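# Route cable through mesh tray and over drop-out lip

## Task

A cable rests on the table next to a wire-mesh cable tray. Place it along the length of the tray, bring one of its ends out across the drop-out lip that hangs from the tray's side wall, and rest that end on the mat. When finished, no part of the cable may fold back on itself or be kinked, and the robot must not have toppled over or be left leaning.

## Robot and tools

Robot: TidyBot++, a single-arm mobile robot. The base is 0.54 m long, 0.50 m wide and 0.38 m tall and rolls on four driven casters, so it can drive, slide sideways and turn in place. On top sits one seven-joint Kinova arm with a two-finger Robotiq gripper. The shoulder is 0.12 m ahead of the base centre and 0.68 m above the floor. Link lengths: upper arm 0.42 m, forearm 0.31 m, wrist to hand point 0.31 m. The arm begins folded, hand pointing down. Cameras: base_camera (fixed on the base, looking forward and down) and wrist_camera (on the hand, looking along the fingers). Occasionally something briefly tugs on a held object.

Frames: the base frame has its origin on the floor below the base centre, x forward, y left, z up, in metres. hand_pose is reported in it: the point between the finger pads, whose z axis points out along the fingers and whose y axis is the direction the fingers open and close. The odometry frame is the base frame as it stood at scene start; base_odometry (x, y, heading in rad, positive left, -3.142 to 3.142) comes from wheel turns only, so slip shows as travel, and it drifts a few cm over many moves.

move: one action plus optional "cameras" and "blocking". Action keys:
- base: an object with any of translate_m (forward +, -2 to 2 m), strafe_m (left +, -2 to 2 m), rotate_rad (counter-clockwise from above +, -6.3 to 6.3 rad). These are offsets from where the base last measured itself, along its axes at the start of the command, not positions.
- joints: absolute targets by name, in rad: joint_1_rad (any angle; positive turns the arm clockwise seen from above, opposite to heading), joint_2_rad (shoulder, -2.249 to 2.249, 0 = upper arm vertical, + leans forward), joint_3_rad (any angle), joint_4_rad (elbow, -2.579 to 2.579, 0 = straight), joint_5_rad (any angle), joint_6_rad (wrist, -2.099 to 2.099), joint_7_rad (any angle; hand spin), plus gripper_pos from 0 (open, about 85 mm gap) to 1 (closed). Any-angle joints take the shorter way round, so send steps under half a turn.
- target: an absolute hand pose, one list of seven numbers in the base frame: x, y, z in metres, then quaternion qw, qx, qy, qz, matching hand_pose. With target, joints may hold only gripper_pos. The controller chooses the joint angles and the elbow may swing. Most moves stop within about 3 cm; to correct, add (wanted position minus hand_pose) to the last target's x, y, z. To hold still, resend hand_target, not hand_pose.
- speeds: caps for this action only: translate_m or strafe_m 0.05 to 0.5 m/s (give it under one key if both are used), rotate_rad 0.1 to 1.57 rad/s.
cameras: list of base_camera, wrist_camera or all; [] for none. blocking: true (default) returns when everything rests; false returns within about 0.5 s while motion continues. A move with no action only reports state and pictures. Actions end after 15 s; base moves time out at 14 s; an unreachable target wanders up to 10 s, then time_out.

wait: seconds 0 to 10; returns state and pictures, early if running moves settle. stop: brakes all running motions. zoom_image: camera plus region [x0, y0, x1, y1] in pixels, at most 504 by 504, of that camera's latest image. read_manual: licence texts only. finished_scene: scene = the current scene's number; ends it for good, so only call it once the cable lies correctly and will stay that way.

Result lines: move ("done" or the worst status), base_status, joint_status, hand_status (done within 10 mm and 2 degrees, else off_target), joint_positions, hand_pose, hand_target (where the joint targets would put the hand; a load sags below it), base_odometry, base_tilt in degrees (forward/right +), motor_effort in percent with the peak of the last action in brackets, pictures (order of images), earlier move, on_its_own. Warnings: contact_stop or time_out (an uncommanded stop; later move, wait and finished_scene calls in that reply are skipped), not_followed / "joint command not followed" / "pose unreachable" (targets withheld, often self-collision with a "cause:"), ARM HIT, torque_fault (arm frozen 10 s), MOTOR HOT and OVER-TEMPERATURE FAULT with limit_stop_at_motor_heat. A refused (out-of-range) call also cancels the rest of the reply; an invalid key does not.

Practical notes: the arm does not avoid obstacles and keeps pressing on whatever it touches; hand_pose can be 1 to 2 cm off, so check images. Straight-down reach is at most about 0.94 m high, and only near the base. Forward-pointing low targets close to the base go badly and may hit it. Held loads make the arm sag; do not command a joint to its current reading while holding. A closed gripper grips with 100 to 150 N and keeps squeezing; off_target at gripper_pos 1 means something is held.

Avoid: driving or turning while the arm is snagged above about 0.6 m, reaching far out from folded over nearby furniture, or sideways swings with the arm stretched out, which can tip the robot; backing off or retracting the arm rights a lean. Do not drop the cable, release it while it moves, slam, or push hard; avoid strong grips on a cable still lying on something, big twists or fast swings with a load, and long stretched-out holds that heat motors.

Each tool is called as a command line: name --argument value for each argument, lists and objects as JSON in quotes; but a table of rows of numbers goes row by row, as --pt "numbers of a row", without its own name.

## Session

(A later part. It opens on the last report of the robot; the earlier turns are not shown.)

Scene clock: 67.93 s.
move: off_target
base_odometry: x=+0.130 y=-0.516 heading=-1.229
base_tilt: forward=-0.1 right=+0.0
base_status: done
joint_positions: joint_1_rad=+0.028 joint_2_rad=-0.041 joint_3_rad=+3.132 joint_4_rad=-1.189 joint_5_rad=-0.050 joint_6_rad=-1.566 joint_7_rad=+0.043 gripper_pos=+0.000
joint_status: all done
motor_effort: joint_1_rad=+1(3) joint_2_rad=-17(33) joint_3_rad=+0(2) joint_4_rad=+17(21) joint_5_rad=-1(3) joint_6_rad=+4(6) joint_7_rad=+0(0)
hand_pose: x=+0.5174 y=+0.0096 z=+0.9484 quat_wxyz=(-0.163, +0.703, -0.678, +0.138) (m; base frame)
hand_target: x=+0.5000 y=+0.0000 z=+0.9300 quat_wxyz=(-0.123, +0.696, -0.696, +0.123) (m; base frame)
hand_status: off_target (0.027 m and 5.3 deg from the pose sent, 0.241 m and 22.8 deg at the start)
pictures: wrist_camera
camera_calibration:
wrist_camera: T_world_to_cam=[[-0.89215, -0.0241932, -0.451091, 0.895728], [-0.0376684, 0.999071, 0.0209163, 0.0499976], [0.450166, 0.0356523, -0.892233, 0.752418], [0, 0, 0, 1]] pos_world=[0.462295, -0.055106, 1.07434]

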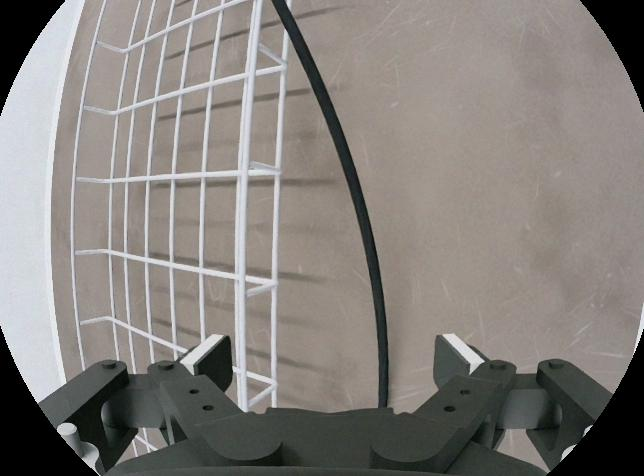

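move --target '[0.56, 0.12, 0.80, 0, 0.749, -0.663, 0]' --cameras '["wrist_camera"]'

Scene clock: 71.20 s.
move: off_target
base_odometry: x=+0.130 y=-0.516 heading=-1.229
base_tilt: forward=-0.1 right=+0.0
base_status: not commanded
joint_positions: joint_1_rad=-0.380 joint_2_rad=+0.304 joint_3_rad=+3.340 joint_4_rad=-1.127 joint_5_rad=-0.049 joint_6_rad=-1.638 joint_7_rad=-0.041 gripper_pos=+0.000
joint_status: not commanded
motor_effort: joint_1_rad=+1(2) joint_2_rad=-24(32) joint_3_rad=+1(2) joint_4_rad=+15(18) joint_5_rad=-1(3) joint_6_rad=+2(4) joint_7_rad=+0(1)
hand_pose: x=+0.5671 y=+0.1118 z=+0.8177 quat_wxyz=(-0.027, +0.760, -0.649, +0.028) (m; base frame)
hand_target: x=+0.5600 y=+0.1200 z=+0.8000 quat_wxyz=(+0.000, +0.749, -0.663, +0.000) (m; base frame)
hand_status: off_target (0.021 m and 4.9 deg from the pose sent, 0.190 m and 25.1 deg at the start)
pictures: wrist_camera
camera_calibration:
wrist_camera: T_world_to_cam=[[-0.98103, -0.154874, -0.116595, 0.675068], [-0.154309, 0.987925, -0.0139143, 0.0483338], [0.117342, 0.0043413, -0.993082, 0.884481], [0, 0, 0, 1]] pos_world=[0.565933, 0.0529604, 0.957745]

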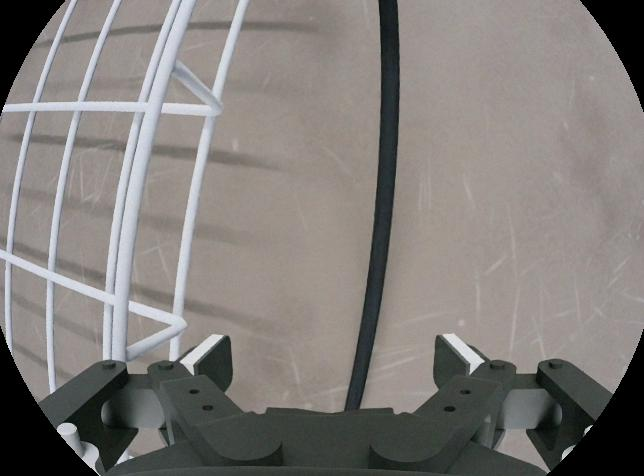

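move --target '[0.556, 0.12, 0.755, 0, 0.688, -0.725, 0]' --cameras '["wrist_camera"]'

Scene clock: 73.37 s.
move: off_target
base_odometry: x=+0.130 y=-0.516 heading=-1.229
base_tilt: forward=-0.1 right=-0.1
base_status: not commanded
joint_positions: joint_1_rad=-0.412 joint_2_rad=+0.339 joint_3_rad=+3.366 joint_4_rad=-1.266 joint_5_rad=-0.049 joint_6_rad=-1.577 joint_7_rad=-0.209 gripper_pos=+0.000
joint_status: not commanded
motor_effort: joint_1_rad=+1(3) joint_2_rad=-29(33) joint_3_rad=+2(2) joint_4_rad=+16(19) joint_5_rad=-1(1) joint_6_rad=+0(3) joint_7_rad=+0(0)
hand_pose: x=+0.5490 y=+0.1100 z=+0.7586 quat_wxyz=(+0.020, +0.703, -0.711, +0.001) (m; base frame)
hand_target: x=+0.5560 y=+0.1200 z=+0.7550 quat_wxyz=(+0.000, +0.688, -0.725, +0.000) (m; base frame)
hand_status: off_target (0.013 m and 3.3 deg from the pose sent, 0.064 m and 12.8 deg at the start)
pictures: wrist_camera
camera_calibration:
wrist_camera: T_world_to_cam=[[-0.99986, 0.0116439, -0.0119971, 0.562842], [0.0120922, 0.999205, -0.0379959, -0.0277945], [0.0115452, -0.0381356, -0.999206, 0.895312], [0, 0, 0, 1]] pos_world=[0.552763, 0.055362, 0.900297]

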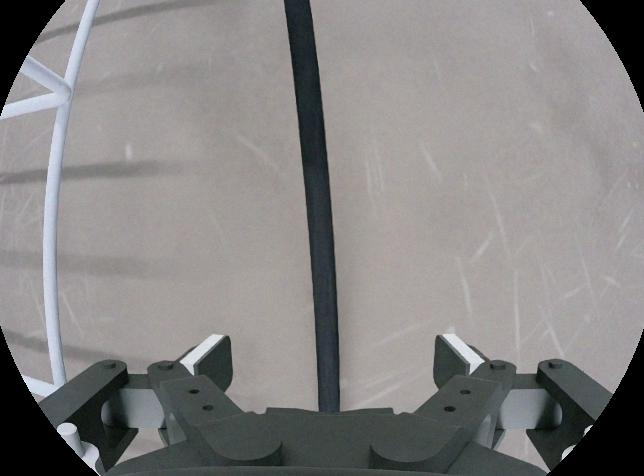

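move --target '[0.556, 0.12, 0.738, 0, 0.688, -0.725, 0]' --cameras '[]'

move --joints '{"gripper_pos": 0.97}' --cameras '[]'

move --target '[0.54, 0.12, 0.84, 0, 0.688, -0.725, 0]' --cameras '["wrist_camera"]'

Scene clock: 74.83 s.
move: off_target
base_odometry: x=+0.130 y=-0.516 heading=-1.229
base_tilt: forward=-0.1 right=+0.0
base_status: not commanded
joint_positions: joint_1_rad=-0.412 joint_2_rad=+0.339 joint_3_rad=+3.367 joint_4_rad=-1.311 joint_5_rad=-0.049 joint_6_rad=-1.527 joint_7_rad=-0.210 gripper_pos=+0.000
joint_status: not commanded
motor_effort: joint_1_rad=+1(1) joint_2_rad=-29(30) joint_3_rad=+2(2) joint_4_rad=+17(17) joint_5_rad=-1(1) joint_6_rad=-1(1) joint_7_rad=+0(0)
hand_pose: x=+0.5502 y=+0.1090 z=+0.7445 quat_wxyz=(+0.018, +0.702, -0.712, +0.003) (m; base frame)
hand_target: x=+0.5560 y=+0.1200 z=+0.7380 quat_wxyz=(+0.000, +0.688, -0.725, +0.000) (m; base frame)
hand_status: off_target (0.014 m and 3.0 deg from the pose sent, 0.024 m and 3.3 deg at the start)
pictures: none
No camera images: "cameras" was empty.

Scene clock: 75.93 s.
move: off_target
base_odometry: x=+0.130 y=-0.516 heading=-1.229
base_tilt: forward=-0.1 right=+0.0
base_status: not commanded
joint_positions: joint_1_rad=-0.412 joint_2_rad=+0.334 joint_3_rad=+3.368 joint_4_rad=-1.311 joint_5_rad=-0.049 joint_6_rad=-1.521 joint_7_rad=-0.210 gripper_pos=+0.929
joint_status: gripper_pos off_target (ended at +0.929, target +0.970)
motor_effort: joint_1_rad=+1(1) joint_2_rad=-28(30) joint_3_rad=+1(2) joint_4_rad=+15(17) joint_5_rad=-1(1) joint_6_rad=-1(3) joint_7_rad=+0(0)
hand_pose: x=+0.5519 y=+0.1087 z=+0.7465 quat_wxyz=(+0.014, +0.701, -0.713, +0.006) (m; base frame)
hand_target: x=+0.5560 y=+0.1200 z=+0.7380 quat_wxyz=(+0.000, +0.688, -0.725, +0.000) (m; base frame)
hand_status: not commanded
pictures: none
No camera images: "cameras" was empty.

Scene clock: 77.30 s.
move: off_target
base_odometry: x=+0.130 y=-0.516 heading=-1.229
base_tilt: forward=-0.1 right=-0.1
base_status: not commanded
joint_positions: joint_1_rad=-0.412 joint_2_rad=+0.326 joint_3_rad=+3.368 joint_4_rad=-1.058 joint_5_rad=-0.049 joint_6_rad=-1.744 joint_7_rad=-0.229 gripper_pos=+0.929
joint_status: not commanded
motor_effort: joint_1_rad=+1(2) joint_2_rad=-29(32) joint_3_rad=+2(2) joint_4_rad=+17(18) joint_5_rad=+0(1) joint_6_rad=+0(1) joint_7_rad=+0(0)
hand_pose: x=+0.5543 y=+0.1147 z=+0.8293 quat_wxyz=(-0.003, +0.699, -0.715, +0.016) (m; base frame)
hand_target: x=+0.5400 y=+0.1200 z=+0.8400 quat_wxyz=(+0.000, +0.688, -0.725, +0.000) (m; base frame)
hand_status: off_target (0.019 m and 2.5 deg from the pose sent, 0.095 m and 2.7 deg at the start)
pictures: wrist_camera
camera_calibration:
wrist_camera: T_world_to_cam=[[-0.997603, 0.0223492, -0.0654879, 0.61084], [0.0240169, 0.999404, -0.0247895, -0.0474472], [0.0648948, -0.0263029, -0.997545, 0.933816], [0, 0, 0, 1]] pos_world=[0.549915, 0.0583292, 0.97035]

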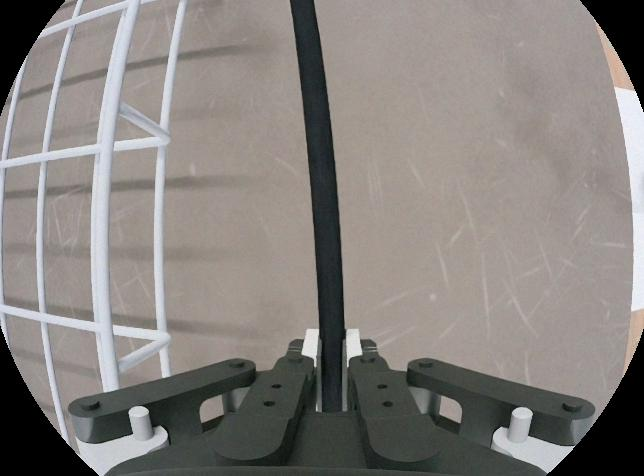

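move --target '[0.54, 0.12, 0.94, -0.123, 0.696, -0.696, 0.123]' --cameras '[]'

move --target '[0.66, 0.12, 0.965, -0.242, 0.664, -0.664, 0.242]' --cameras '[]'

move --target '[0.80, 0.12, 0.95, -0.242, 0.664, -0.664, 0.242]' --cameras '["wrist_camera"]'

Scene clock: 93.73 s.
move: off_target
base_odometry: x=+0.130 y=-0.516 heading=-1.229
base_tilt: forward=-0.1 right=-0.1
base_status: not commanded
joint_positions: joint_1_rad=-0.403 joint_2_rad=+0.121 joint_3_rad=+3.182 joint_4_rad=-1.029 joint_5_rad=+0.065 joint_6_rad=-1.724 joint_7_rad=-0.285 gripper_pos=+0.929
joint_status: not commanded
motor_effort: joint_1_rad=+1(2) joint_2_rad=-23(32) joint_3_rad=+1(2) joint_4_rad=+17(19) joint_5_rad=+1(2) joint_6_rad=+2(3) joint_7_rad=+0(0)
hand_pose: x=+0.5177 y=+0.1331 z=+0.9284 quat_wxyz=(-0.105, +0.721, -0.679, +0.089) (m; base frame)
hand_target: x=+0.5400 y=+0.1200 z=+0.9400 quat_wxyz=(-0.123, +0.696, -0.696, +0.123) (m; base frame)
hand_status: off_target (0.028 m and 5.6 deg from the pose sent, 0.112 m and 18.6 deg at the start)
pictures: none
No camera images: "cameras" was empty.

Scene clock: 94.93 s.
move: off_target
base_odometry: x=+0.130 y=-0.516 heading=-1.229
base_tilt: forward=-0.1 right=+0.0
base_status: not commanded
joint_positions: joint_1_rad=-0.405 joint_2_rad=+0.145 joint_3_rad=+3.230 joint_4_rad=-1.054 joint_5_rad=+0.147 joint_6_rad=-1.307 joint_7_rad=-0.285 gripper_pos=+0.929
joint_status: not commanded
motor_effort: joint_1_rad=+1(2) joint_2_rad=-26(27) joint_3_rad=+1(2) joint_4_rad=+20(21) joint_5_rad=+1(2) joint_6_rad=+6(6) joint_7_rad=+0(0)
hand_pose: x=+0.6424 y=+0.1308 z=+0.9656 quat_wxyz=(-0.239, +0.679, -0.660, +0.216) (m; base frame)
hand_target: x=+0.6600 y=+0.1200 z=+0.9650 quat_wxyz=(-0.242, +0.664, -0.664, +0.242) (m; base frame)
hand_status: off_target (0.021 m and 3.5 deg from the pose sent, 0.148 m and 24.6 deg at the start)
pictures: none
No camera images: "cameras" was empty.

Scene clock: 96.67 s.
move: off_target
base_odometry: x=+0.130 y=-0.516 heading=-1.229
base_tilt: forward=-0.1 right=+0.0
base_status: not commanded
joint_positions: joint_1_rad=-0.360 joint_2_rad=+0.527 joint_3_rad=+3.408 joint_4_rad=-0.580 joint_5_rad=-0.010 joint_6_rad=-1.332 joint_7_rad=-0.189 gripper_pos=+0.929
joint_status: not commanded
motor_effort: joint_1_rad=+1(2) joint_2_rad=-38(40) joint_3_rad=+3(3) joint_4_rad=+19(21) joint_5_rad=+1(2) joint_6_rad=+7(7) joint_7_rad=+0(0)
hand_pose: x=+0.8004 y=+0.1300 z=+0.9550 quat_wxyz=(-0.251, +0.658, -0.664, +0.252) (m; base frame)
hand_target: x=+0.8000 y=+0.1200 z=+0.9500 quat_wxyz=(-0.242, +0.664, -0.664, +0.242) (m; base frame)
hand_status: off_target (0.011 m and 1.7 deg from the pose sent, 0.159 m and 3.5 deg at the start)
pictures: wrist_camera
camera_calibration:
wrist_camera: T_world_to_cam=[[-0.720936, 0.00776023, -0.692958, 1.24394], [0.013675, 0.999902, -0.00302955, -0.0781033], [0.692867, -0.0116603, -0.720972, 0.275004], [0, 0, 0, 1]] pos_world=[0.707329, 0.071649, 1.06003]

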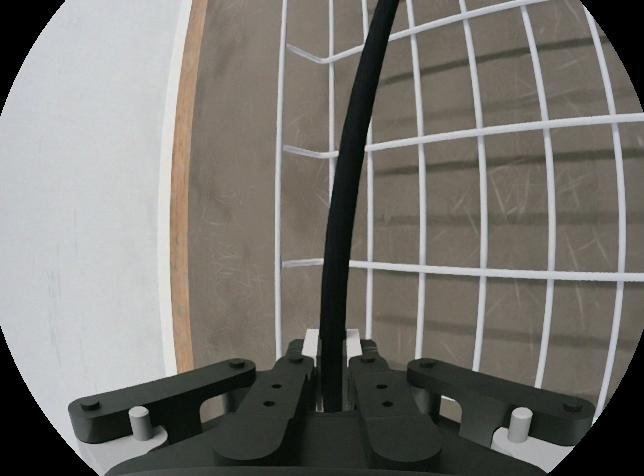

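move --target '[0.80, 0.12, 0.87, -0.242, 0.664, -0.664, 0.242]' --cameras '[]'

move --target '[0.80, 0.12, 0.82, -0.242, 0.664, -0.664, 0.242]' --cameras '["wrist_camera"]'

Scene clock: 98.80 s.
move: off_target
base_odometry: x=+0.130 y=-0.516 heading=-1.229
base_tilt: forward=-0.1 right=+0.0
base_status: not commanded
joint_positions: joint_1_rad=-0.416 joint_2_rad=+0.472 joint_3_rad=+3.483 joint_4_rad=-0.946 joint_5_rad=-0.021 joint_6_rad=-1.102 joint_7_rad=-0.185 gripper_pos=+0.929
joint_status: not commanded
motor_effort: joint_1_rad=+2(3) joint_2_rad=-37(39) joint_3_rad=+3(4) joint_4_rad=+20(21) joint_5_rad=+2(2) joint_6_rad=+6(7) joint_7_rad=+0(0)
hand_pose: x=+0.7937 y=+0.1103 z=+0.8623 quat_wxyz=(-0.217, +0.660, -0.678, +0.238) (m; base frame)
hand_target: x=+0.8000 y=+0.1200 z=+0.8700 quat_wxyz=(-0.242, +0.664, -0.664, +0.242) (m; base frame)
hand_status: off_target (0.014 m and 3.4 deg from the pose sent, 0.086 m and 1.7 deg at the start)
pictures: none
No camera images: "cameras" was empty.

Scene clock: 99.93 s.
move: off_target
base_odometry: x=+0.130 y=-0.516 heading=-1.229
base_tilt: forward=-0.1 right=+0.0
base_status: not commanded
joint_positions: joint_1_rad=-0.465 joint_2_rad=+0.447 joint_3_rad=+3.537 joint_4_rad=-1.109 joint_5_rad=-0.045 joint_6_rad=-0.930 joint_7_rad=-0.172 gripper_pos=+0.929
joint_status: not commanded
motor_effort: joint_1_rad=+2(2) joint_2_rad=-33(37) joint_3_rad=+4(4) joint_4_rad=+18(20) joint_5_rad=+0(1) joint_6_rad=+5(6) joint_7_rad=+0(0)
hand_pose: x=+0.7969 y=+0.1116 z=+0.8340 quat_wxyz=(-0.234, +0.658, -0.672, +0.248) (m; base frame)
hand_target: x=+0.8000 y=+0.1200 z=+0.8200 quat_wxyz=(-0.242, +0.664, -0.664, +0.242) (m; base frame)
hand_status: off_target (0.017 m and 1.6 deg from the pose sent, 0.044 m and 3.4 deg at the start)
pictures: wrist_camera
camera_calibration:
wrist_camera: T_world_to_cam=[[-0.742643, 0.0108452, -0.6696, 1.15513], [0.0301803, 0.999395, -0.0172858, -0.0612368], [0.669007, -0.0330459, -0.742521, 0.229326], [0, 0, 0, 1]] pos_world=[0.706273, 0.0562505, 0.942692]

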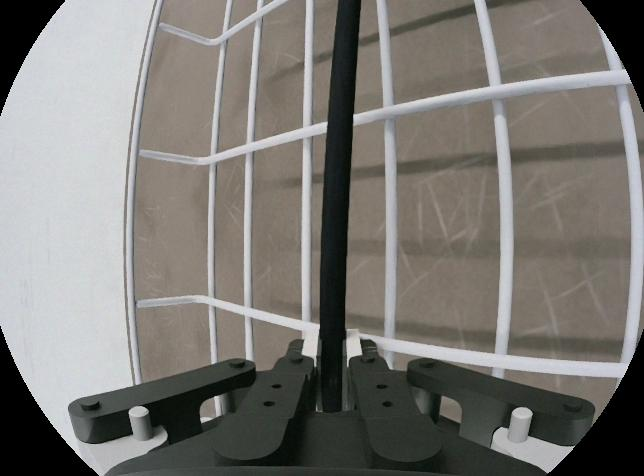

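move --joints '{"gripper_pos": 0.6}' --cameras '["wrist_camera"]'

move --target '[0.75, 0.12, 0.95, -0.242, 0.664, -0.664, 0.242]' --cameras '[]'

move --base '{"strafe_m": 0.45}' --target '[0.55, 0.12, 0.95, -0.123, 0.696, -0.696, 0.123]' --joints '{"gripper_pos": 0.0}' --cameras '["wrist_camera"]'

Scene clock: 101.47 s.
move: done
base_odometry: x=+0.130 y=-0.516 heading=-1.229
base_tilt: forward=-0.1 right=-0.1
base_status: not commanded
joint_positions: joint_1_rad=-0.466 joint_2_rad=+0.442 joint_3_rad=+3.543 joint_4_rad=-1.109 joint_5_rad=-0.046 joint_6_rad=-0.909 joint_7_rad=-0.172 gripper_pos=+0.600
joint_status: all done
motor_effort: joint_1_rad=+1(2) joint_2_rad=-33(33) joint_3_rad=+3(4) joint_4_rad=+17(18) joint_5_rad=+0(1) joint_6_rad=+4(5) joint_7_rad=+0(0)
hand_pose: x=+0.8012 y=+0.1088 z=+0.8415 quat_wxyz=(-0.242, +0.654, -0.670, +0.256) (m; base frame)
hand_target: x=+0.8000 y=+0.1200 z=+0.8200 quat_wxyz=(-0.242, +0.664, -0.664, +0.242) (m; base frame)
hand_status: not commanded
pictures: wrist_camera
camera_calibration:
wrist_camera: T_world_to_cam=[[-0.72563, 0.0146513, -0.687929, 1.16482], [0.0337223, 0.999329, -0.0142871, -0.0637708], [0.687258, -0.0335657, -0.725637, 0.203124], [0, 0, 0, 1]] pos_world=[0.70778, 0.0534799, 0.947796]

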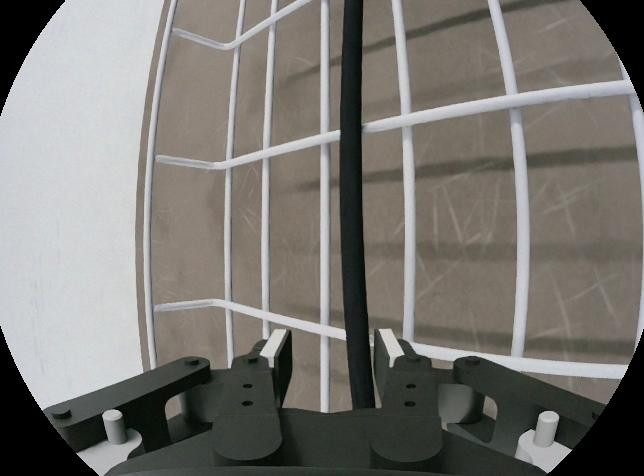

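Scene clock: 103.20 s.
move: off_target
base_odometry: x=+0.130 y=-0.516 heading=-1.229
base_tilt: forward=+0.0 right=+0.0
base_status: not commanded
joint_positions: joint_1_rad=-0.438 joint_2_rad=+0.372 joint_3_rad=+3.449 joint_4_rad=-0.841 joint_5_rad=-0.032 joint_6_rad=-1.216 joint_7_rad=-0.172 gripper_pos=+0.600
joint_status: not commanded
motor_effort: joint_1_rad=+1(2) joint_2_rad=-33(39) joint_3_rad=+2(3) joint_4_rad=+19(22) joint_5_rad=+0(1) joint_6_rad=+6(6) joint_7_rad=+0(0)
hand_pose: x=+0.7553 y=+0.1386 z=+0.9542 quat_wxyz=(-0.268, +0.667, -0.654, +0.236) (m; base frame)
hand_target: x=+0.7500 y=+0.1200 z=+0.9500 quat_wxyz=(-0.242, +0.664, -0.664, +0.242) (m; base frame)
hand_status: off_target (0.020 m and 3.3 deg from the pose sent, 0.121 m and 2.1 deg at the start)
pictures: none
No camera images: "cameras" was empty.

Scene clock: 105.40 s.
move: off_target
base_odometry: x=+0.555 y=-0.365 heading=-1.229
base_tilt: forward=-0.1 right=+0.0
base_status: done
joint_positions: joint_1_rad=-0.418 joint_2_rad=+0.154 joint_3_rad=+3.231 joint_4_rad=-0.908 joint_5_rad=+0.054 joint_6_rad=-1.671 joint_7_rad=-0.263 gripper_pos=+0.000
joint_status: all done
motor_effort: joint_1_rad=+1(3) joint_2_rad=-23(35) joint_3_rad=+0(2) joint_4_rad=+16(20) joint_5_rad=+0(1) joint_6_rad=+3(6) joint_7_rad=+0(0)
hand_pose: x=+0.5610 y=+0.1393 z=+0.9656 quat_wxyz=(-0.164, +0.710, -0.673, +0.124) (m; base frame)
hand_target: x=+0.5500 y=+0.1200 z=+0.9500 quat_wxyz=(-0.123, +0.696, -0.696, +0.123) (m; base frame)
hand_status: off_target (0.027 m and 5.6 deg from the pose sent, 0.206 m and 21.9 deg at the start)
pictures: wrist_camera
camera_calibration:
wrist_camera: T_world_to_cam=[[-0.899844, -0.0366874, -0.434667, 0.935778], [-0.0591574, 0.997515, 0.0382736, -0.0828239], [0.432183, 0.060154, -0.899778, 0.757495], [0, 0, 0, 1]] pos_world=[0.509778, 0.0713829, 1.0915]

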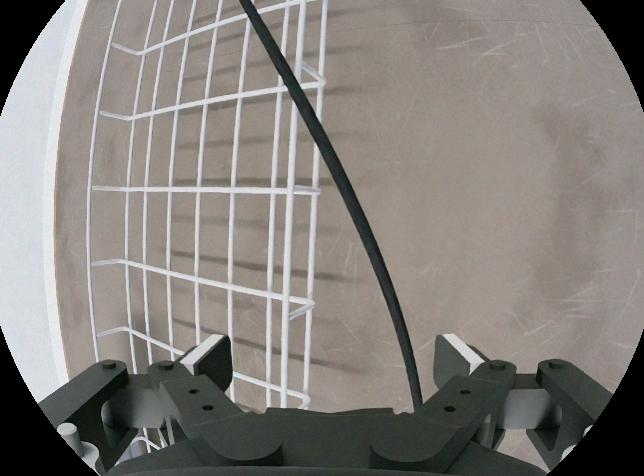

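move --target '[0.55, 0.30, 0.80, 0, 0.766, -0.643, 0]' --cameras '["wrist_camera"]'

Scene clock: 108.03 s.
move: off_target
base_odometry: x=+0.555 y=-0.365 heading=-1.229
base_tilt: forward=-0.1 right=-0.1
base_status: not commanded
joint_positions: joint_1_rad=-0.693 joint_2_rad=+0.541 joint_3_rad=+3.353 joint_4_rad=-0.827 joint_5_rad=-0.073 joint_6_rad=-1.749 joint_7_rad=-0.324 gripper_pos=+0.000
joint_status: not commanded
motor_effort: joint_1_rad=+1(2) joint_2_rad=-36(40) joint_3_rad=+1(3) joint_4_rad=+17(18) joint_5_rad=+0(1) joint_6_rad=+0(4) joint_7_rad=+0(0)
hand_pose: x=+0.5661 y=+0.2926 z=+0.7962 quat_wxyz=(-0.009, +0.775, -0.632, +0.023) (m; base frame)
hand_target: x=+0.5500 y=+0.3000 z=+0.8000 quat_wxyz=(+0.000, +0.766, -0.643, +0.000) (m; base frame)
hand_status: off_target (0.018 m and 3.3 deg from the pose sent, 0.231 m and 24.7 deg at the start)
pictures: wrist_camera
camera_calibration:
wrist_camera: T_world_to_cam=[[-0.976137, -0.201223, -0.0816407, 0.682586], [-0.199328, 0.979448, -0.0308225, -0.0892247], [0.086165, -0.0138138, -0.996185, 0.887878], [0, 0, 0, 1]] pos_world=[0.572009, 0.237008, 0.937467]

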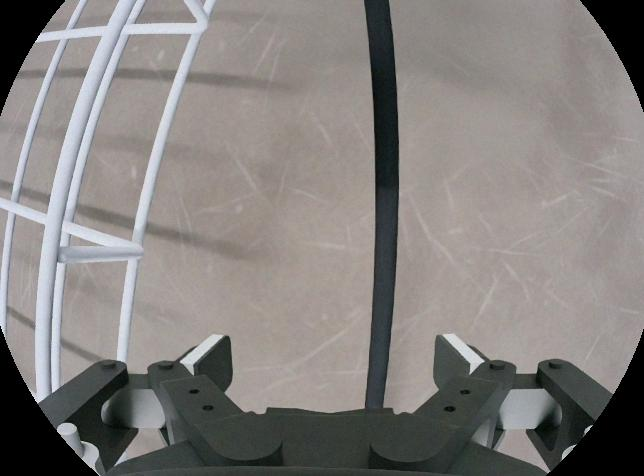

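move --target '[0.545, 0.30, 0.755, 0, 0.725, -0.688, 0]' --cameras '["wrist_camera"]'

Scene clock: 109.77 s.
move: off_target
base_odometry: x=+0.555 y=-0.365 heading=-1.229
base_tilt: forward=-0.1 right=+0.0
base_status: not commanded
joint_positions: joint_1_rad=-0.717 joint_2_rad=+0.528 joint_3_rad=+3.370 joint_4_rad=-0.981 joint_5_rad=-0.073 joint_6_rad=-1.681 joint_7_rad=-0.437 gripper_pos=+0.000
joint_status: not commanded
motor_effort: joint_1_rad=+1(1) joint_2_rad=-36(37) joint_3_rad=+2(2) joint_4_rad=+16(18) joint_5_rad=+0(1) joint_6_rad=+0(1) joint_7_rad=+0(0)
hand_pose: x=+0.5475 y=+0.2823 z=+0.7560 quat_wxyz=(+0.024, +0.736, -0.676, +0.014) (m; base frame)
hand_target: x=+0.5450 y=+0.3000 z=+0.7550 quat_wxyz=(+0.000, +0.725, -0.688, +0.000) (m; base frame)
hand_status: off_target (0.018 m and 3.7 deg from the pose sent, 0.047 m and 9.1 deg at the start)
pictures: wrist_camera
camera_calibration:
wrist_camera: T_world_to_cam=[[-0.996029, -0.0861266, -0.0225555, 0.592774], [-0.0846464, 0.994607, -0.0599369, -0.129152], [0.027596, -0.0577896, -0.997947, 0.895177], [0, 0, 0, 1]] pos_world=[0.554784, 0.231241, 0.898969]

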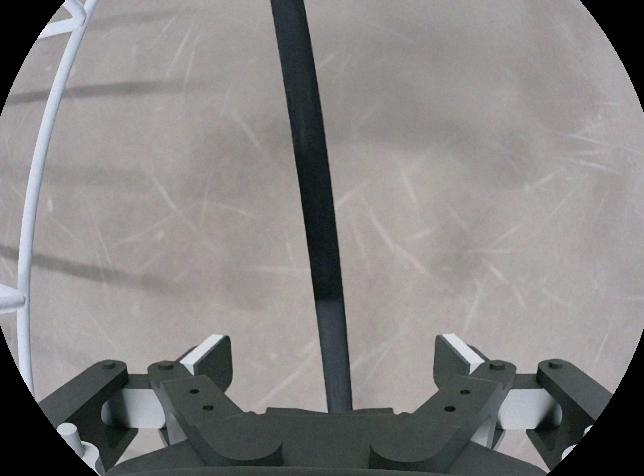

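Good. Grab.

move --target '[0.543, 0.30, 0.743, 0, 0.725, -0.688, 0]' --cameras '[]'

move --joints '{"gripper_pos": 0.97}' --cameras '[]'

move --target '[0.53, 0.30, 0.84, 0, 0.725, -0.688, 0]' --cameras '["wrist_camera"]'

move --target '[0.53, 0.28, 0.95, -0.123, 0.696, -0.696, 0.123]' --cameras '[]'

move --target '[0.66, 0.25, 0.97, -0.242, 0.664, -0.664, 0.242]' --cameras '["wrist_camera"]'

Scene clock: 145.40 s.
move: off_target
base_odometry: x=+0.555 y=-0.365 heading=-1.229
base_tilt: forward=-0.1 right=+0.0
base_status: not commanded
joint_positions: joint_1_rad=-0.720 joint_2_rad=+0.519 joint_3_rad=+3.371 joint_4_rad=-1.030 joint_5_rad=-0.073 joint_6_rad=-1.639 joint_7_rad=-0.441 gripper_pos=+0.000
joint_status: not commanded
motor_effort: joint_1_rad=+1(1) joint_2_rad=-35(37) joint_3_rad=+2(2) joint_4_rad=+16(17) joint_5_rad=+0(1) joint_6_rad=+0(1) joint_7_rad=+0(0)
hand_pose: x=+0.5456 y=+0.2812 z=+0.7451 quat_wxyz=(+0.023, +0.735, -0.678, +0.014) (m; base frame)
hand_target: x=+0.5430 y=+0.3000 z=+0.7430 quat_wxyz=(+0.000, +0.725, -0.688, +0.000) (m; base frame)
hand_status: off_target (0.019 m and 3.5 deg from the pose sent, 0.022 m and 3.7 deg at the start)
pictures: none
No camera images: "cameras" was empty.

Scene clock: 146.50 s.
move: off_target
base_odometry: x=+0.555 y=-0.365 heading=-1.229
base_tilt: forward=-0.1 right=+0.0
base_status: not commanded
joint_positions: joint_1_rad=-0.721 joint_2_rad=+0.514 joint_3_rad=+3.371 joint_4_rad=-1.031 joint_5_rad=-0.073 joint_6_rad=-1.636 joint_7_rad=-0.441 gripper_pos=+0.917
joint_status: gripper_pos off_target (ended at +0.917, target +0.970)
motor_effort: joint_1_rad=+1(1) joint_2_rad=-35(36) joint_3_rad=+2(2) joint_4_rad=+16(17) joint_5_rad=-1(1) joint_6_rad=+0(2) joint_7_rad=+0(0)
hand_pose: x=+0.5459 y=+0.2815 z=+0.7475 quat_wxyz=(+0.019, +0.735, -0.678, +0.014) (m; base frame)
hand_target: x=+0.5430 y=+0.3000 z=+0.7430 quat_wxyz=(+0.000, +0.725, -0.688, +0.000) (m; base frame)
hand_status: not commanded
pictures: none
No camera images: "cameras" was empty.

Scene clock: 147.97 s.
move: off_target
base_odometry: x=+0.555 y=-0.365 heading=-1.229
base_tilt: forward=-0.1 right=-0.1
base_status: not commanded
joint_positions: joint_1_rad=-0.721 joint_2_rad=+0.514 joint_3_rad=+3.371 joint_4_rad=-0.722 joint_5_rad=-0.082 joint_6_rad=-1.868 joint_7_rad=-0.469 gripper_pos=+0.917
joint_status: not commanded
motor_effort: joint_1_rad=+1(2) joint_2_rad=-35(38) joint_3_rad=+1(2) joint_4_rad=+17(18) joint_5_rad=+0(1) joint_6_rad=+0(1) joint_7_rad=+0(0)
hand_pose: x=+0.5444 y=+0.2947 z=+0.8421 quat_wxyz=(-0.018, +0.735, -0.678, +0.023) (m; base frame)
hand_target: x=+0.5300 y=+0.3000 z=+0.8400 quat_wxyz=(+0.000, +0.725, -0.688, +0.000) (m; base frame)
hand_status: off_target (0.015 m and 3.7 deg from the pose sent, 0.096 m and 3.2 deg at the start)
pictures: wrist_camera
camera_calibration:
wrist_camera: T_world_to_cam=[[-0.992164, -0.0796436, -0.0962678, 0.650792], [-0.0783921, 0.996782, -0.0167193, -0.1771], [0.0972896, -0.00904168, -0.995215, 0.927286], [0, 0, 0, 1]] pos_world=[0.541594, 0.236746, 0.982539]

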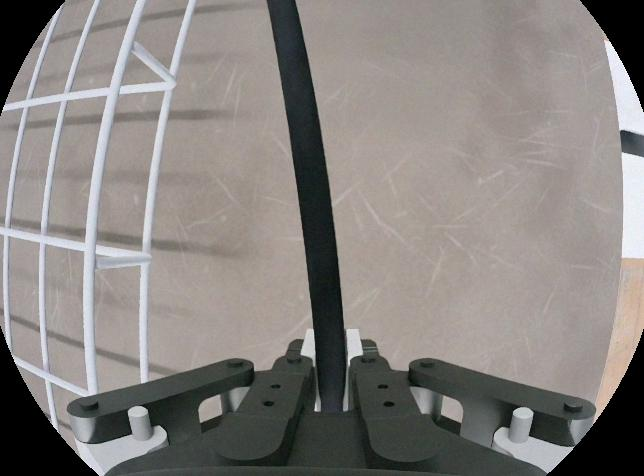

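Scene clock: 149.33 s.
move: off_target
base_odometry: x=+0.555 y=-0.365 heading=-1.229
base_tilt: forward=-0.1 right=+0.0
base_status: not commanded
joint_positions: joint_1_rad=-0.833 joint_2_rad=+0.348 joint_3_rad=+3.371 joint_4_rad=-0.679 joint_5_rad=+0.082 joint_6_rad=-1.868 joint_7_rad=-0.550 gripper_pos=+0.917
joint_status: not commanded
motor_effort: joint_1_rad=+1(2) joint_2_rad=-29(39) joint_3_rad=+1(2) joint_4_rad=+16(18) joint_5_rad=+1(1) joint_6_rad=+2(3) joint_7_rad=+0(0)
hand_pose: x=+0.5185 y=+0.2805 z=+0.9431 quat_wxyz=(-0.110, +0.714, -0.684, +0.100) (m; base frame)
hand_target: x=+0.5300 y=+0.2800 z=+0.9500 quat_wxyz=(-0.123, +0.696, -0.696, +0.123) (m; base frame)
hand_status: off_target (0.013 m and 4.0 deg from the pose sent, 0.110 m and 17.3 deg at the start)
pictures: none
No camera images: "cameras" was empty.

Scene clock: 150.83 s.
move: off_target
base_odometry: x=+0.555 y=-0.365 heading=-1.229
base_tilt: forward=-0.1 right=+0.0
base_status: not commanded
joint_positions: joint_1_rad=-0.787 joint_2_rad=+0.343 joint_3_rad=+3.389 joint_4_rad=-0.809 joint_5_rad=+0.213 joint_6_rad=-1.446 joint_7_rad=-0.545 gripper_pos=+0.917
joint_status: not commanded
motor_effort: joint_1_rad=+1(3) joint_2_rad=-31(33) joint_3_rad=+2(3) joint_4_rad=+19(20) joint_5_rad=+2(3) joint_6_rad=+5(5) joint_7_rad=+0(0)
hand_pose: x=+0.6401 y=+0.2733 z=+0.9550 quat_wxyz=(-0.231, +0.672, -0.673, +0.204) (m; base frame)
hand_target: x=+0.6600 y=+0.2500 z=+0.9700 quat_wxyz=(-0.242, +0.664, -0.664, +0.242) (m; base frame)
hand_status: off_target (0.034 m and 4.7 deg from the pose sent, 0.147 m and 23.2 deg at the start)
pictures: wrist_camera
camera_calibration:
wrist_camera: T_world_to_cam=[[-0.787707, 0.0153166, -0.615859, 1.09426], [-0.0048055, 0.999508, 0.0310045, -0.239729], [0.616031, 0.027382, -0.787246, 0.489483], [0, 0, 0, 1]] pos_world=[0.559268, 0.209448, 1.06669]

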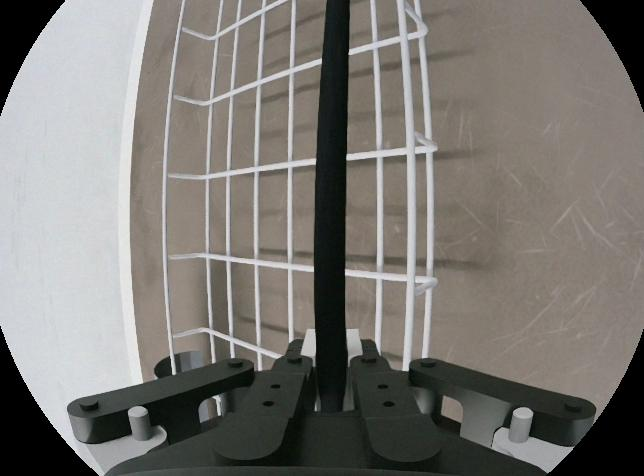

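move --target '[0.81, 0.25, 0.95, -0.242, 0.664, -0.664, 0.242]' --cameras '["wrist_camera"]'

move --target '[0.80, 0.25, 0.87, -0.242, 0.664, -0.664, 0.242]' --cameras '["wrist_camera"]'

move --target '[0.80, 0.25, 0.83, -0.242, 0.664, -0.664, 0.242]' --cameras '["wrist_camera"]'

Scene clock: 161.97 s.
move: time_out
base_odometry: x=+0.555 y=-0.365 heading=-1.229
base_tilt: forward=-0.1 right=+0.0
base_status: not commanded
joint_positions: joint_1_rad=-0.504 joint_2_rad=+0.792 joint_3_rad=+3.256 joint_4_rad=+0.085 joint_5_rad=+0.269 joint_6_rad=-1.677 joint_7_rad=-0.333 gripper_pos=+0.917
joint_status: not commanded
motor_effort: joint_1_rad=+1(9) joint_2_rad=-43(50) joint_3_rad=+1(3) joint_4_rad=+16(20) joint_5_rad=+1(4) joint_6_rad=+6(8) joint_7_rad=+0(1)
hand_pose: x=+0.7881 y=+0.2415 z=+1.0040 quat_wxyz=(-0.278, +0.643, -0.652, +0.290) (m; base frame)
hand_target: x=+0.7924 y=+0.2434 z=+1.0066 quat_wxyz=(-0.285, +0.641, -0.649, +0.293) (m; base frame)
hand_status: time_out (0.059 m and 7.4 deg from the pose sent, 0.172 m and 4.7 deg at the start; a joint's target at an end of its range on 12 of 300 steps)
pictures: wrist_camera
camera_calibration:
wrist_camera: T_world_to_cam=[[-0.648764, 0.00446968, -0.760976, 1.28035], [0.0233989, 0.999627, -0.0140771, -0.185807], [0.76063, -0.0269387, -0.648627, 0.197831], [0, 0, 0, 1]] pos_world=[0.684517, 0.185345, 1.10002]

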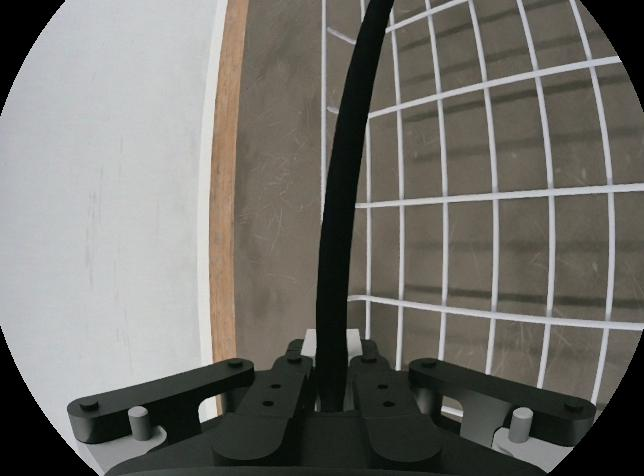

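not run: a stop that you did not command came earlier in this reply.

not run: a stop that you did not command came earlier in this reply.

move --target '[0.79, 0.22, 0.90, -0.242, 0.664, -0.664, 0.242]' --cameras '["wrist_camera"]'

move --target '[0.80, 0.22, 0.83, -0.242, 0.664, -0.664, 0.242]' --cameras '["wrist_camera"]'

Scene clock: 164.43 s.
move: off_target
base_odometry: x=+0.555 y=-0.365 heading=-1.229
base_tilt: forward=-0.1 right=+0.0
base_status: not commanded
joint_positions: joint_1_rad=-0.507 joint_2_rad=+1.122 joint_3_rad=+2.936 joint_4_rad=+0.681 joint_5_rad=+0.538 joint_6_rad=-1.935 joint_7_rad=-0.140 gripper_pos=+0.917
joint_status: not commanded
motor_effort: joint_1_rad=+2(2) joint_2_rad=-43(48) joint_3_rad=+3(4) joint_4_rad=+10(16) joint_5_rad=+0(2) joint_6_rad=+7(7) joint_7_rad=+0(0)
hand_pose: x=+0.7976 y=+0.2270 z=+0.9184 quat_wxyz=(-0.272, +0.657, -0.661, +0.241) (m; base frame)
hand_target: x=+0.7900 y=+0.2200 z=+0.9000 quat_wxyz=(-0.242, +0.664, -0.664, +0.242) (m; base frame)
hand_status: off_target (0.021 m and 3.5 deg from the pose sent, 0.106 m and 7.4 deg at the start)
pictures: wrist_camera
camera_calibration:
wrist_camera: T_world_to_cam=[[-0.710236, 0.0228475, -0.703593, 1.2136], [-0.00480637, 0.999293, 0.0373014, -0.197336], [0.703948, 0.0298745, -0.709623, 0.222954], [0, 0, 0, 1]] pos_world=[0.704047, 0.162808, 1.01946]

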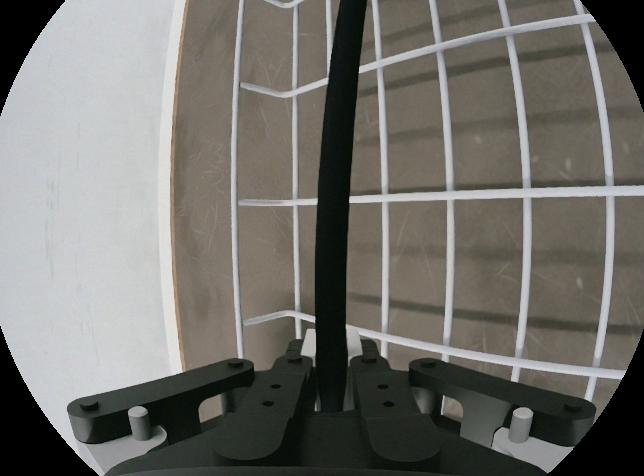

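Scene clock: 165.73 s.
move: off_target
base_odometry: x=+0.554 y=-0.365 heading=-1.229
base_tilt: forward=-0.1 right=+0.0
base_status: not commanded
joint_positions: joint_1_rad=-0.564 joint_2_rad=+1.140 joint_3_rad=+2.806 joint_4_rad=+0.941 joint_5_rad=+0.708 joint_6_rad=-1.935 joint_7_rad=-0.009 gripper_pos=+0.917
joint_status: not commanded
motor_effort: joint_1_rad=-1(2) joint_2_rad=-13(43) joint_3_rad=+6(6) joint_4_rad=+6(11) joint_5_rad=-1(2) joint_6_rad=+7(8) joint_7_rad=+0(0)
hand_pose: x=+0.7817 y=+0.1951 z=+0.9590 quat_wxyz=(-0.340, +0.621, -0.657, +0.259) (m; base frame)
hand_target: x=+0.8000 y=+0.2200 z=+0.8300 quat_wxyz=(-0.242, +0.664, -0.664, +0.242) (m; base frame)
hand_status: off_target (0.133 m and 12.4 deg from the pose sent, 0.089 m and 3.5 deg at the start)
pictures: wrist_camera
camera_calibration:
wrist_camera: T_world_to_cam=[[-0.610509, 0.0979692, -0.785927, 1.21793], [0.00371221, 0.992663, 0.120856, -0.252525], [0.792, 0.0708663, -0.606394, 0.0881445], [0, 0, 0, 1]] pos_world=[0.674682, 0.125106, 1.04117]

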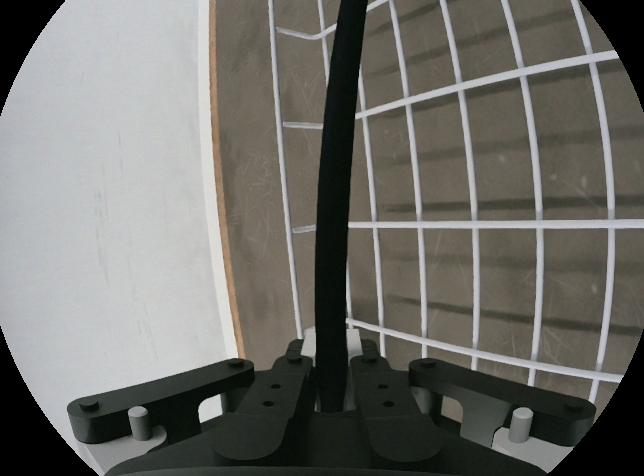

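move --joints '{"joint_1_rad": -0.504, "joint_2_rad": 0.80, "joint_3_rad": 3.20, "joint_4_rad": 0.1, "joint_5_rad": 0.27, "joint_6_rad": -1.67, "joint_7_rad": -0.33}' --cameras '[]'

move --joints '{"joint_1_rad": -0.45, "joint_2_rad": 0.58, "joint_3_rad": 3.37, "joint_4_rad": -0.5, "joint_5_rad": 0.07, "joint_6_rad": -1.38, "joint_7_rad": -0.25}' --cameras '["wrist_camera"]'

Scene clock: 169.30 s.
move: done
base_odometry: x=+0.554 y=-0.365 heading=-1.229
base_tilt: forward=+0.0 right=-0.1
base_status: not commanded
joint_positions: joint_1_rad=-0.524 joint_2_rad=+0.806 joint_3_rad=+3.184 joint_4_rad=+0.124 joint_5_rad=+0.317 joint_6_rad=-1.729 joint_7_rad=-0.291 gripper_pos=+0.917
joint_status: all done
motor_effort: joint_1_rad=+1(3) joint_2_rad=-43(54) joint_3_rad=+2(6) joint_4_rad=+15(16) joint_5_rad=+2(3) joint_6_rad=+7(9) joint_7_rad=+0(1)
hand_pose: x=+0.7734 y=+0.2566 z=+0.9979 quat_wxyz=(-0.270, +0.667, -0.638, +0.275) (m; base frame)
hand_target: x=+0.7873 y=+0.2579 z=+1.0027 quat_wxyz=(-0.294, +0.653, -0.644, +0.270) (m; base frame)
hand_status: not commanded
pictures: none
No camera images: "cameras" was empty.

Scene clock: 171.13 s.
move: done
base_odometry: x=+0.554 y=-0.365 heading=-1.229
base_tilt: forward=-0.1 right=+0.0
base_status: not commanded
joint_positions: joint_1_rad=-0.470 joint_2_rad=+0.597 joint_3_rad=+3.353 joint_4_rad=-0.476 joint_5_rad=+0.116 joint_6_rad=-1.438 joint_7_rad=-0.286 gripper_pos=+0.917
joint_status: all done
motor_effort: joint_1_rad=+1(3) joint_2_rad=-40(44) joint_3_rad=+2(3) joint_4_rad=+20(20) joint_5_rad=+1(3) joint_6_rad=+6(8) joint_7_rad=+0(1)
hand_pose: x=+0.7849 y=+0.1977 z=+0.9387 quat_wxyz=(-0.223, +0.675, -0.658, +0.249) (m; base frame)
hand_target: x=+0.7950 y=+0.1922 z=+0.9482 quat_wxyz=(-0.245, +0.675, -0.648, +0.252) (m; base frame)
hand_status: not commanded
pictures: wrist_camera
camera_calibration:
wrist_camera: T_world_to_cam=[[-0.751842, -0.0343744, -0.658447, 1.22111], [-0.00465963, 0.998892, -0.0468268, -0.0899264], [0.659327, -0.0321383, -0.751169, 0.333456], [0, 0, 0, 1]] pos_world=[0.697808, 0.142519, 1.05031]

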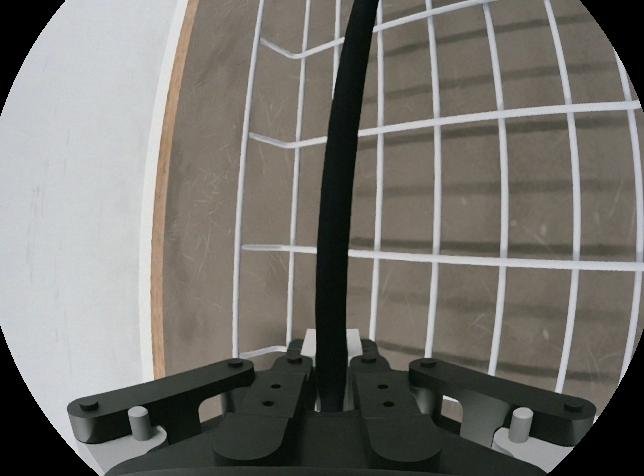

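Recovered. Lower.

move --target '[0.79, 0.20, 0.89, -0.242, 0.664, -0.664, 0.242]' --cameras '[]'

move --target '[0.80, 0.20, 0.83, -0.242, 0.664, -0.664, 0.242]' --cameras '["wrist_camera"]'

Scene clock: 172.97 s.
move: off_target
base_odometry: x=+0.554 y=-0.365 heading=-1.229
base_tilt: forward=+0.0 right=+0.0
base_status: not commanded
joint_positions: joint_1_rad=-0.549 joint_2_rad=+0.537 joint_3_rad=+3.497 joint_4_rad=-0.783 joint_5_rad=+0.053 joint_6_rad=-1.226 joint_7_rad=-0.286 gripper_pos=+0.917
joint_status: not commanded
motor_effort: joint_1_rad=+1(2) joint_2_rad=-39(40) joint_3_rad=+4(4) joint_4_rad=+20(20) joint_5_rad=+1(2) joint_6_rad=+5(6) joint_7_rad=+0(0)
hand_pose: x=+0.7862 y=+0.1867 z=+0.8801 quat_wxyz=(-0.209, +0.674, -0.664, +0.249) (m; base frame)
hand_target: x=+0.7900 y=+0.2000 z=+0.8900 quat_wxyz=(-0.242, +0.664, -0.664, +0.242) (m; base frame)
hand_status: off_target (0.017 m and 4.1 deg from the pose sent, 0.049 m and 2.7 deg at the start)
pictures: none
No camera images: "cameras" was empty.

Scene clock: 174.40 s.
move: off_target
base_odometry: x=+0.554 y=-0.365 heading=-1.229
base_tilt: forward=+0.0 right=+0.0
base_status: not commanded
joint_positions: joint_1_rad=-0.596 joint_2_rad=+0.529 joint_3_rad=+3.562 joint_4_rad=-0.980 joint_5_rad=+0.019 joint_6_rad=-1.032 joint_7_rad=-0.286 gripper_pos=+0.917
joint_status: not commanded
motor_effort: joint_1_rad=+1(2) joint_2_rad=-39(40) joint_3_rad=+4(5) joint_4_rad=+20(21) joint_5_rad=+1(2) joint_6_rad=+6(6) joint_7_rad=+0(0)
hand_pose: x=+0.7953 y=+0.1857 z=+0.8299 quat_wxyz=(-0.215, +0.672, -0.663, +0.250) (m; base frame)
hand_target: x=+0.8000 y=+0.2000 z=+0.8300 quat_wxyz=(-0.242, +0.664, -0.664, +0.242) (m; base frame)
hand_status: off_target (0.015 m and 3.3 deg from the pose sent, 0.054 m and 4.1 deg at the start)
pictures: wrist_camera
camera_calibration:
wrist_camera: T_world_to_cam=[[-0.758511, -0.030138, -0.650963, 1.15515], [0.00834853, 0.998399, -0.0559512, -0.08568], [0.651607, -0.0478742, -0.757045, 0.258446], [0, 0, 0, 1]] pos_world=[0.708503, 0.13273, 0.94282]

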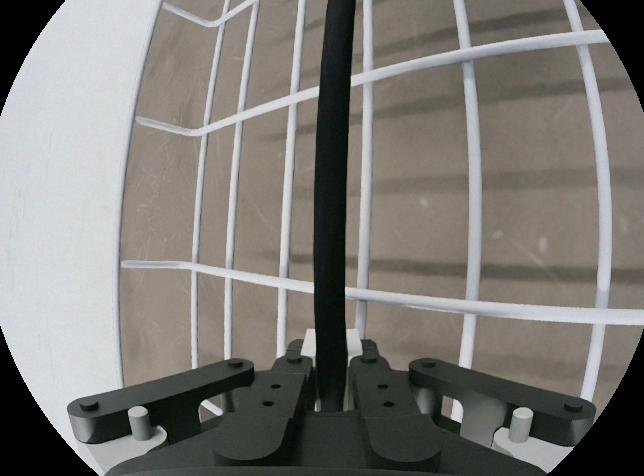

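move --joints '{"gripper_pos": 0.6}' --cameras '["wrist_camera"]'

move --target '[0.75, 0.20, 0.94, -0.242, 0.664, -0.664, 0.242]' --cameras '[]'

move --base '{"strafe_m": 0.5}' --target '[0.55, 0.12, 0.95, -0.123, 0.696, -0.696, 0.123]' --joints '{"gripper_pos": 0.0}' --cameras '["wrist_camera"]'

Scene clock: 176.20 s.
move: done
base_odometry: x=+0.554 y=-0.365 heading=-1.229
base_tilt: forward=-0.1 right=+0.0
base_status: not commanded
joint_positions: joint_1_rad=-0.596 joint_2_rad=+0.529 joint_3_rad=+3.565 joint_4_rad=-0.980 joint_5_rad=+0.019 joint_6_rad=-1.029 joint_7_rad=-0.286 gripper_pos=+0.600
joint_status: all done
motor_effort: joint_1_rad=+1(1) joint_2_rad=-38(39) joint_3_rad=+4(4) joint_4_rad=+20(21) joint_5_rad=+1(2) joint_6_rad=+6(6) joint_7_rad=+0(0)
hand_pose: x=+0.7965 y=+0.1847 z=+0.8308 quat_wxyz=(-0.217, +0.671, -0.663, +0.252) (m; base frame)
hand_target: x=+0.8000 y=+0.2000 z=+0.8300 quat_wxyz=(-0.242, +0.664, -0.664, +0.242) (m; base frame)
hand_status: not commanded
pictures: wrist_camera
camera_calibration:
wrist_camera: T_world_to_cam=[[-0.755815, -0.0291006, -0.654138, 1.15694], [0.0101012, 0.998375, -0.056086, -0.0859042], [0.654707, -0.0489982, -0.754293, 0.253793], [0, 0, 0, 1]] pos_world=[0.709138, 0.131868, 0.943412]

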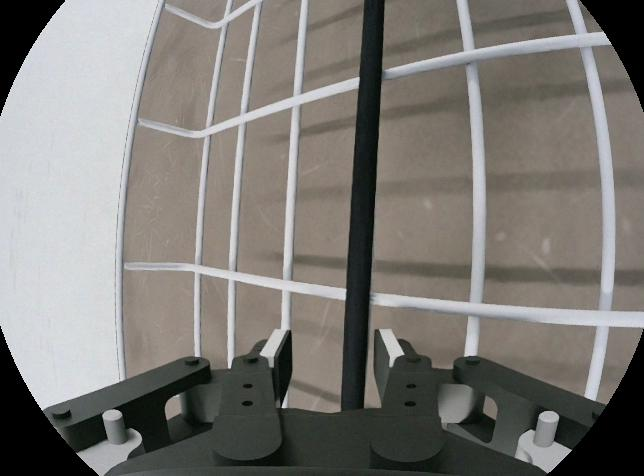

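Scene clock: 177.80 s.
move: off_target
base_odometry: x=+0.554 y=-0.365 heading=-1.229
base_tilt: forward=-0.1 right=+0.0
base_status: not commanded
joint_positions: joint_1_rad=-0.596 joint_2_rad=+0.447 joint_3_rad=+3.490 joint_4_rad=-0.758 joint_5_rad=+0.025 joint_6_rad=-1.252 joint_7_rad=-0.288 gripper_pos=+0.600
joint_status: not commanded
motor_effort: joint_1_rad=+1(2) joint_2_rad=-35(41) joint_3_rad=+2(4) joint_4_rad=+19(22) joint_5_rad=+1(2) joint_6_rad=+5(6) joint_7_rad=+0(0)
hand_pose: x=+0.7536 y=+0.2169 z=+0.9448 quat_wxyz=(-0.264, +0.675, -0.646, +0.238) (m; base frame)
hand_target: x=+0.7500 y=+0.2000 z=+0.9400 quat_wxyz=(-0.242, +0.664, -0.664, +0.242) (m; base frame)
hand_status: off_target (0.018 m and 3.5 deg from the pose sent, 0.120 m and 3.2 deg at the start)
pictures: none
No camera images: "cameras" was empty.

Scene clock: 180.10 s.
move: off_target
base_odometry: x=+1.026 y=-0.198 heading=-1.229
base_tilt: forward=-0.1 right=+0.0
base_status: done
joint_positions: joint_1_rad=-0.421 joint_2_rad=+0.155 joint_3_rad=+3.230 joint_4_rad=-0.907 joint_5_rad=+0.057 joint_6_rad=-1.672 joint_7_rad=-0.288 gripper_pos=+0.000
joint_status: all done
motor_effort: joint_1_rad=+1(3) joint_2_rad=-23(37) joint_3_rad=+1(3) joint_4_rad=+17(20) joint_5_rad=+0(1) joint_6_rad=+3(6) joint_7_rad=+0(0)
hand_pose: x=+0.5609 y=+0.1403 z=+0.9658 quat_wxyz=(-0.165, +0.703, -0.681, +0.123) (m; base frame)
hand_target: x=+0.5500 y=+0.1200 z=+0.9500 quat_wxyz=(-0.123, +0.696, -0.696, +0.123) (m; base frame)
hand_status: off_target (0.028 m and 5.2 deg from the pose sent, 0.226 m and 21.8 deg at the start)
pictures: wrist_camera
camera_calibration:
wrist_camera: T_world_to_cam=[[-0.900672, -0.0144836, -0.434258, 0.932761], [-0.0385005, 0.998173, 0.0465604, -0.103478], [0.43279, 0.0586548, -0.899585, 0.757298], [0, 0, 0, 1]] pos_world=[0.508377, 0.0723798, 1.09113]

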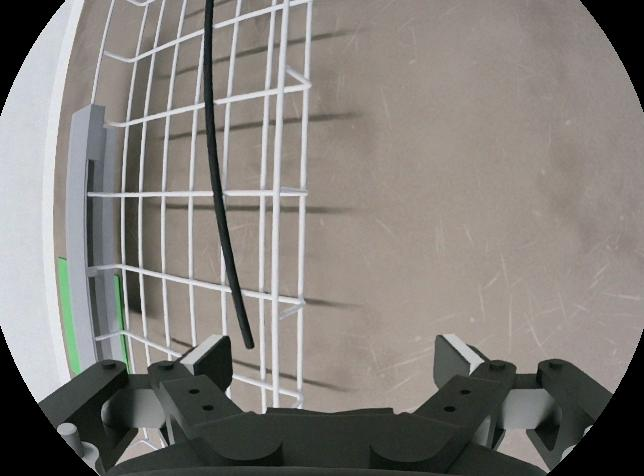

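move --base '{"translate_m": -0.2, "strafe_m": 1.45}' --joints '{"joint_1_rad": 0, "joint_2_rad": -0.4, "joint_3_rad": 3.14, "joint_4_rad": -1.6, "joint_5_rad": 0, "joint_6_rad": -1.4, "joint_7_rad": 1.57}' --cameras '["wrist_camera"]'

move --base '{"translate_m": 2.0}' --joints '{"joint_1_rad": 1.57}' --cameras '["wrist_camera"]'

Scene clock: 187.80 s.
move: done
base_odometry: x=+2.325 y=+0.476 heading=-1.230
base_tilt: forward=-0.1 right=+0.0
base_status: done
joint_positions: joint_1_rad=-0.018 joint_2_rad=-0.389 joint_3_rad=+3.147 joint_4_rad=-1.573 joint_5_rad=+0.043 joint_6_rad=-1.453 joint_7_rad=+1.532 gripper_pos=+0.000
joint_status: all done
motor_effort: joint_1_rad=+1(2) joint_2_rad=-5(24) joint_3_rad=+1(2) joint_4_rad=+19(20) joint_5_rad=+0(2) joint_6_rad=+4(6) joint_7_rad=+0(1)
hand_pose: x=+0.4011 y=-0.0086 z=+0.9174 quat_wxyz=(+0.014, +0.968, -0.015, +0.250) (m; base frame)
hand_target: x=+0.4086 y=+0.0019 z=+0.9165 quat_wxyz=(+0.000, +0.964, +0.000, +0.267) (m; base frame)
hand_status: not commanded
pictures: wrist_camera
camera_calibration:
wrist_camera: T_world_to_cam=[[-0.0182595, -0.999724, -0.0147816, 0.0184205], [-0.871161, 0.023163, -0.49045, 0.85947], [0.490657, 0.00392174, -0.871344, 0.742063], [0, 0, 0, 1]] pos_world=[0.384975, -0.00440266, 1.06839]

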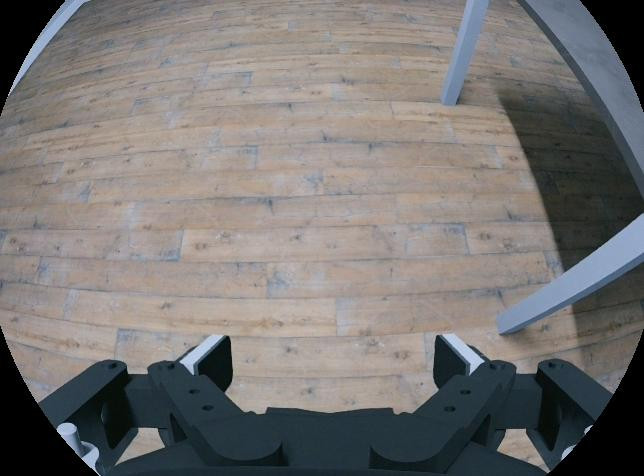

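Scene clock: 192.93 s.
move: done
base_odometry: x=+2.995 y=-1.409 heading=-1.229
base_tilt: forward=-0.1 right=+0.0
base_status: done
joint_positions: joint_1_rad=+1.552 joint_2_rad=-0.397 joint_3_rad=+3.144 joint_4_rad=-1.574 joint_5_rad=+0.041 joint_6_rad=-1.449 joint_7_rad=+1.533 gripper_pos=+0.000
joint_status: all done
motor_effort: joint_1_rad=+1(2) joint_2_rad=-5(6) joint_3_rad=+1(2) joint_4_rad=+18(19) joint_5_rad=-1(1) joint_6_rad=+4(5) joint_7_rad=+0(0)
hand_pose: x=+0.1122 y=-0.2811 z=+0.9196 quat_wxyz=(+0.189, +0.674, -0.693, +0.171) (m; base frame)
hand_target: x=+0.1211 y=-0.2896 z=+0.9165 quat_wxyz=(+0.189, +0.682, -0.681, +0.189) (m; base frame)
hand_status: not commanded
pictures: wrist_camera
camera_calibration:
wrist_camera: T_world_to_cam=[[-0.999778, 0.0137245, -0.0159572, 0.136826], [0.0198597, 0.866221, -0.499266, 0.760379], [0.00697033, -0.499473, -0.866302, 0.794989], [0, 0, 0, 1]] pos_world=[0.116154, -0.263459, 1.07052]

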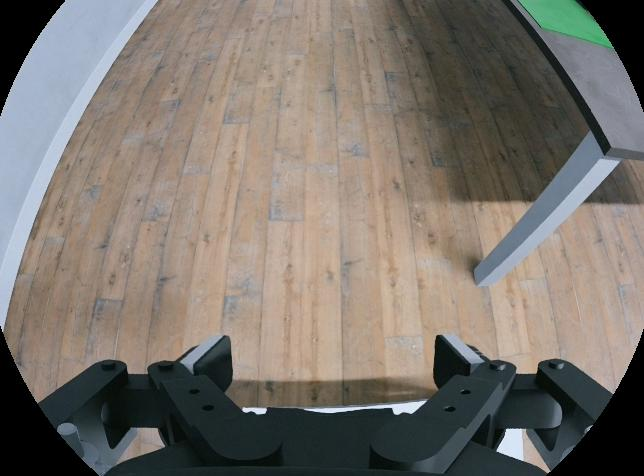

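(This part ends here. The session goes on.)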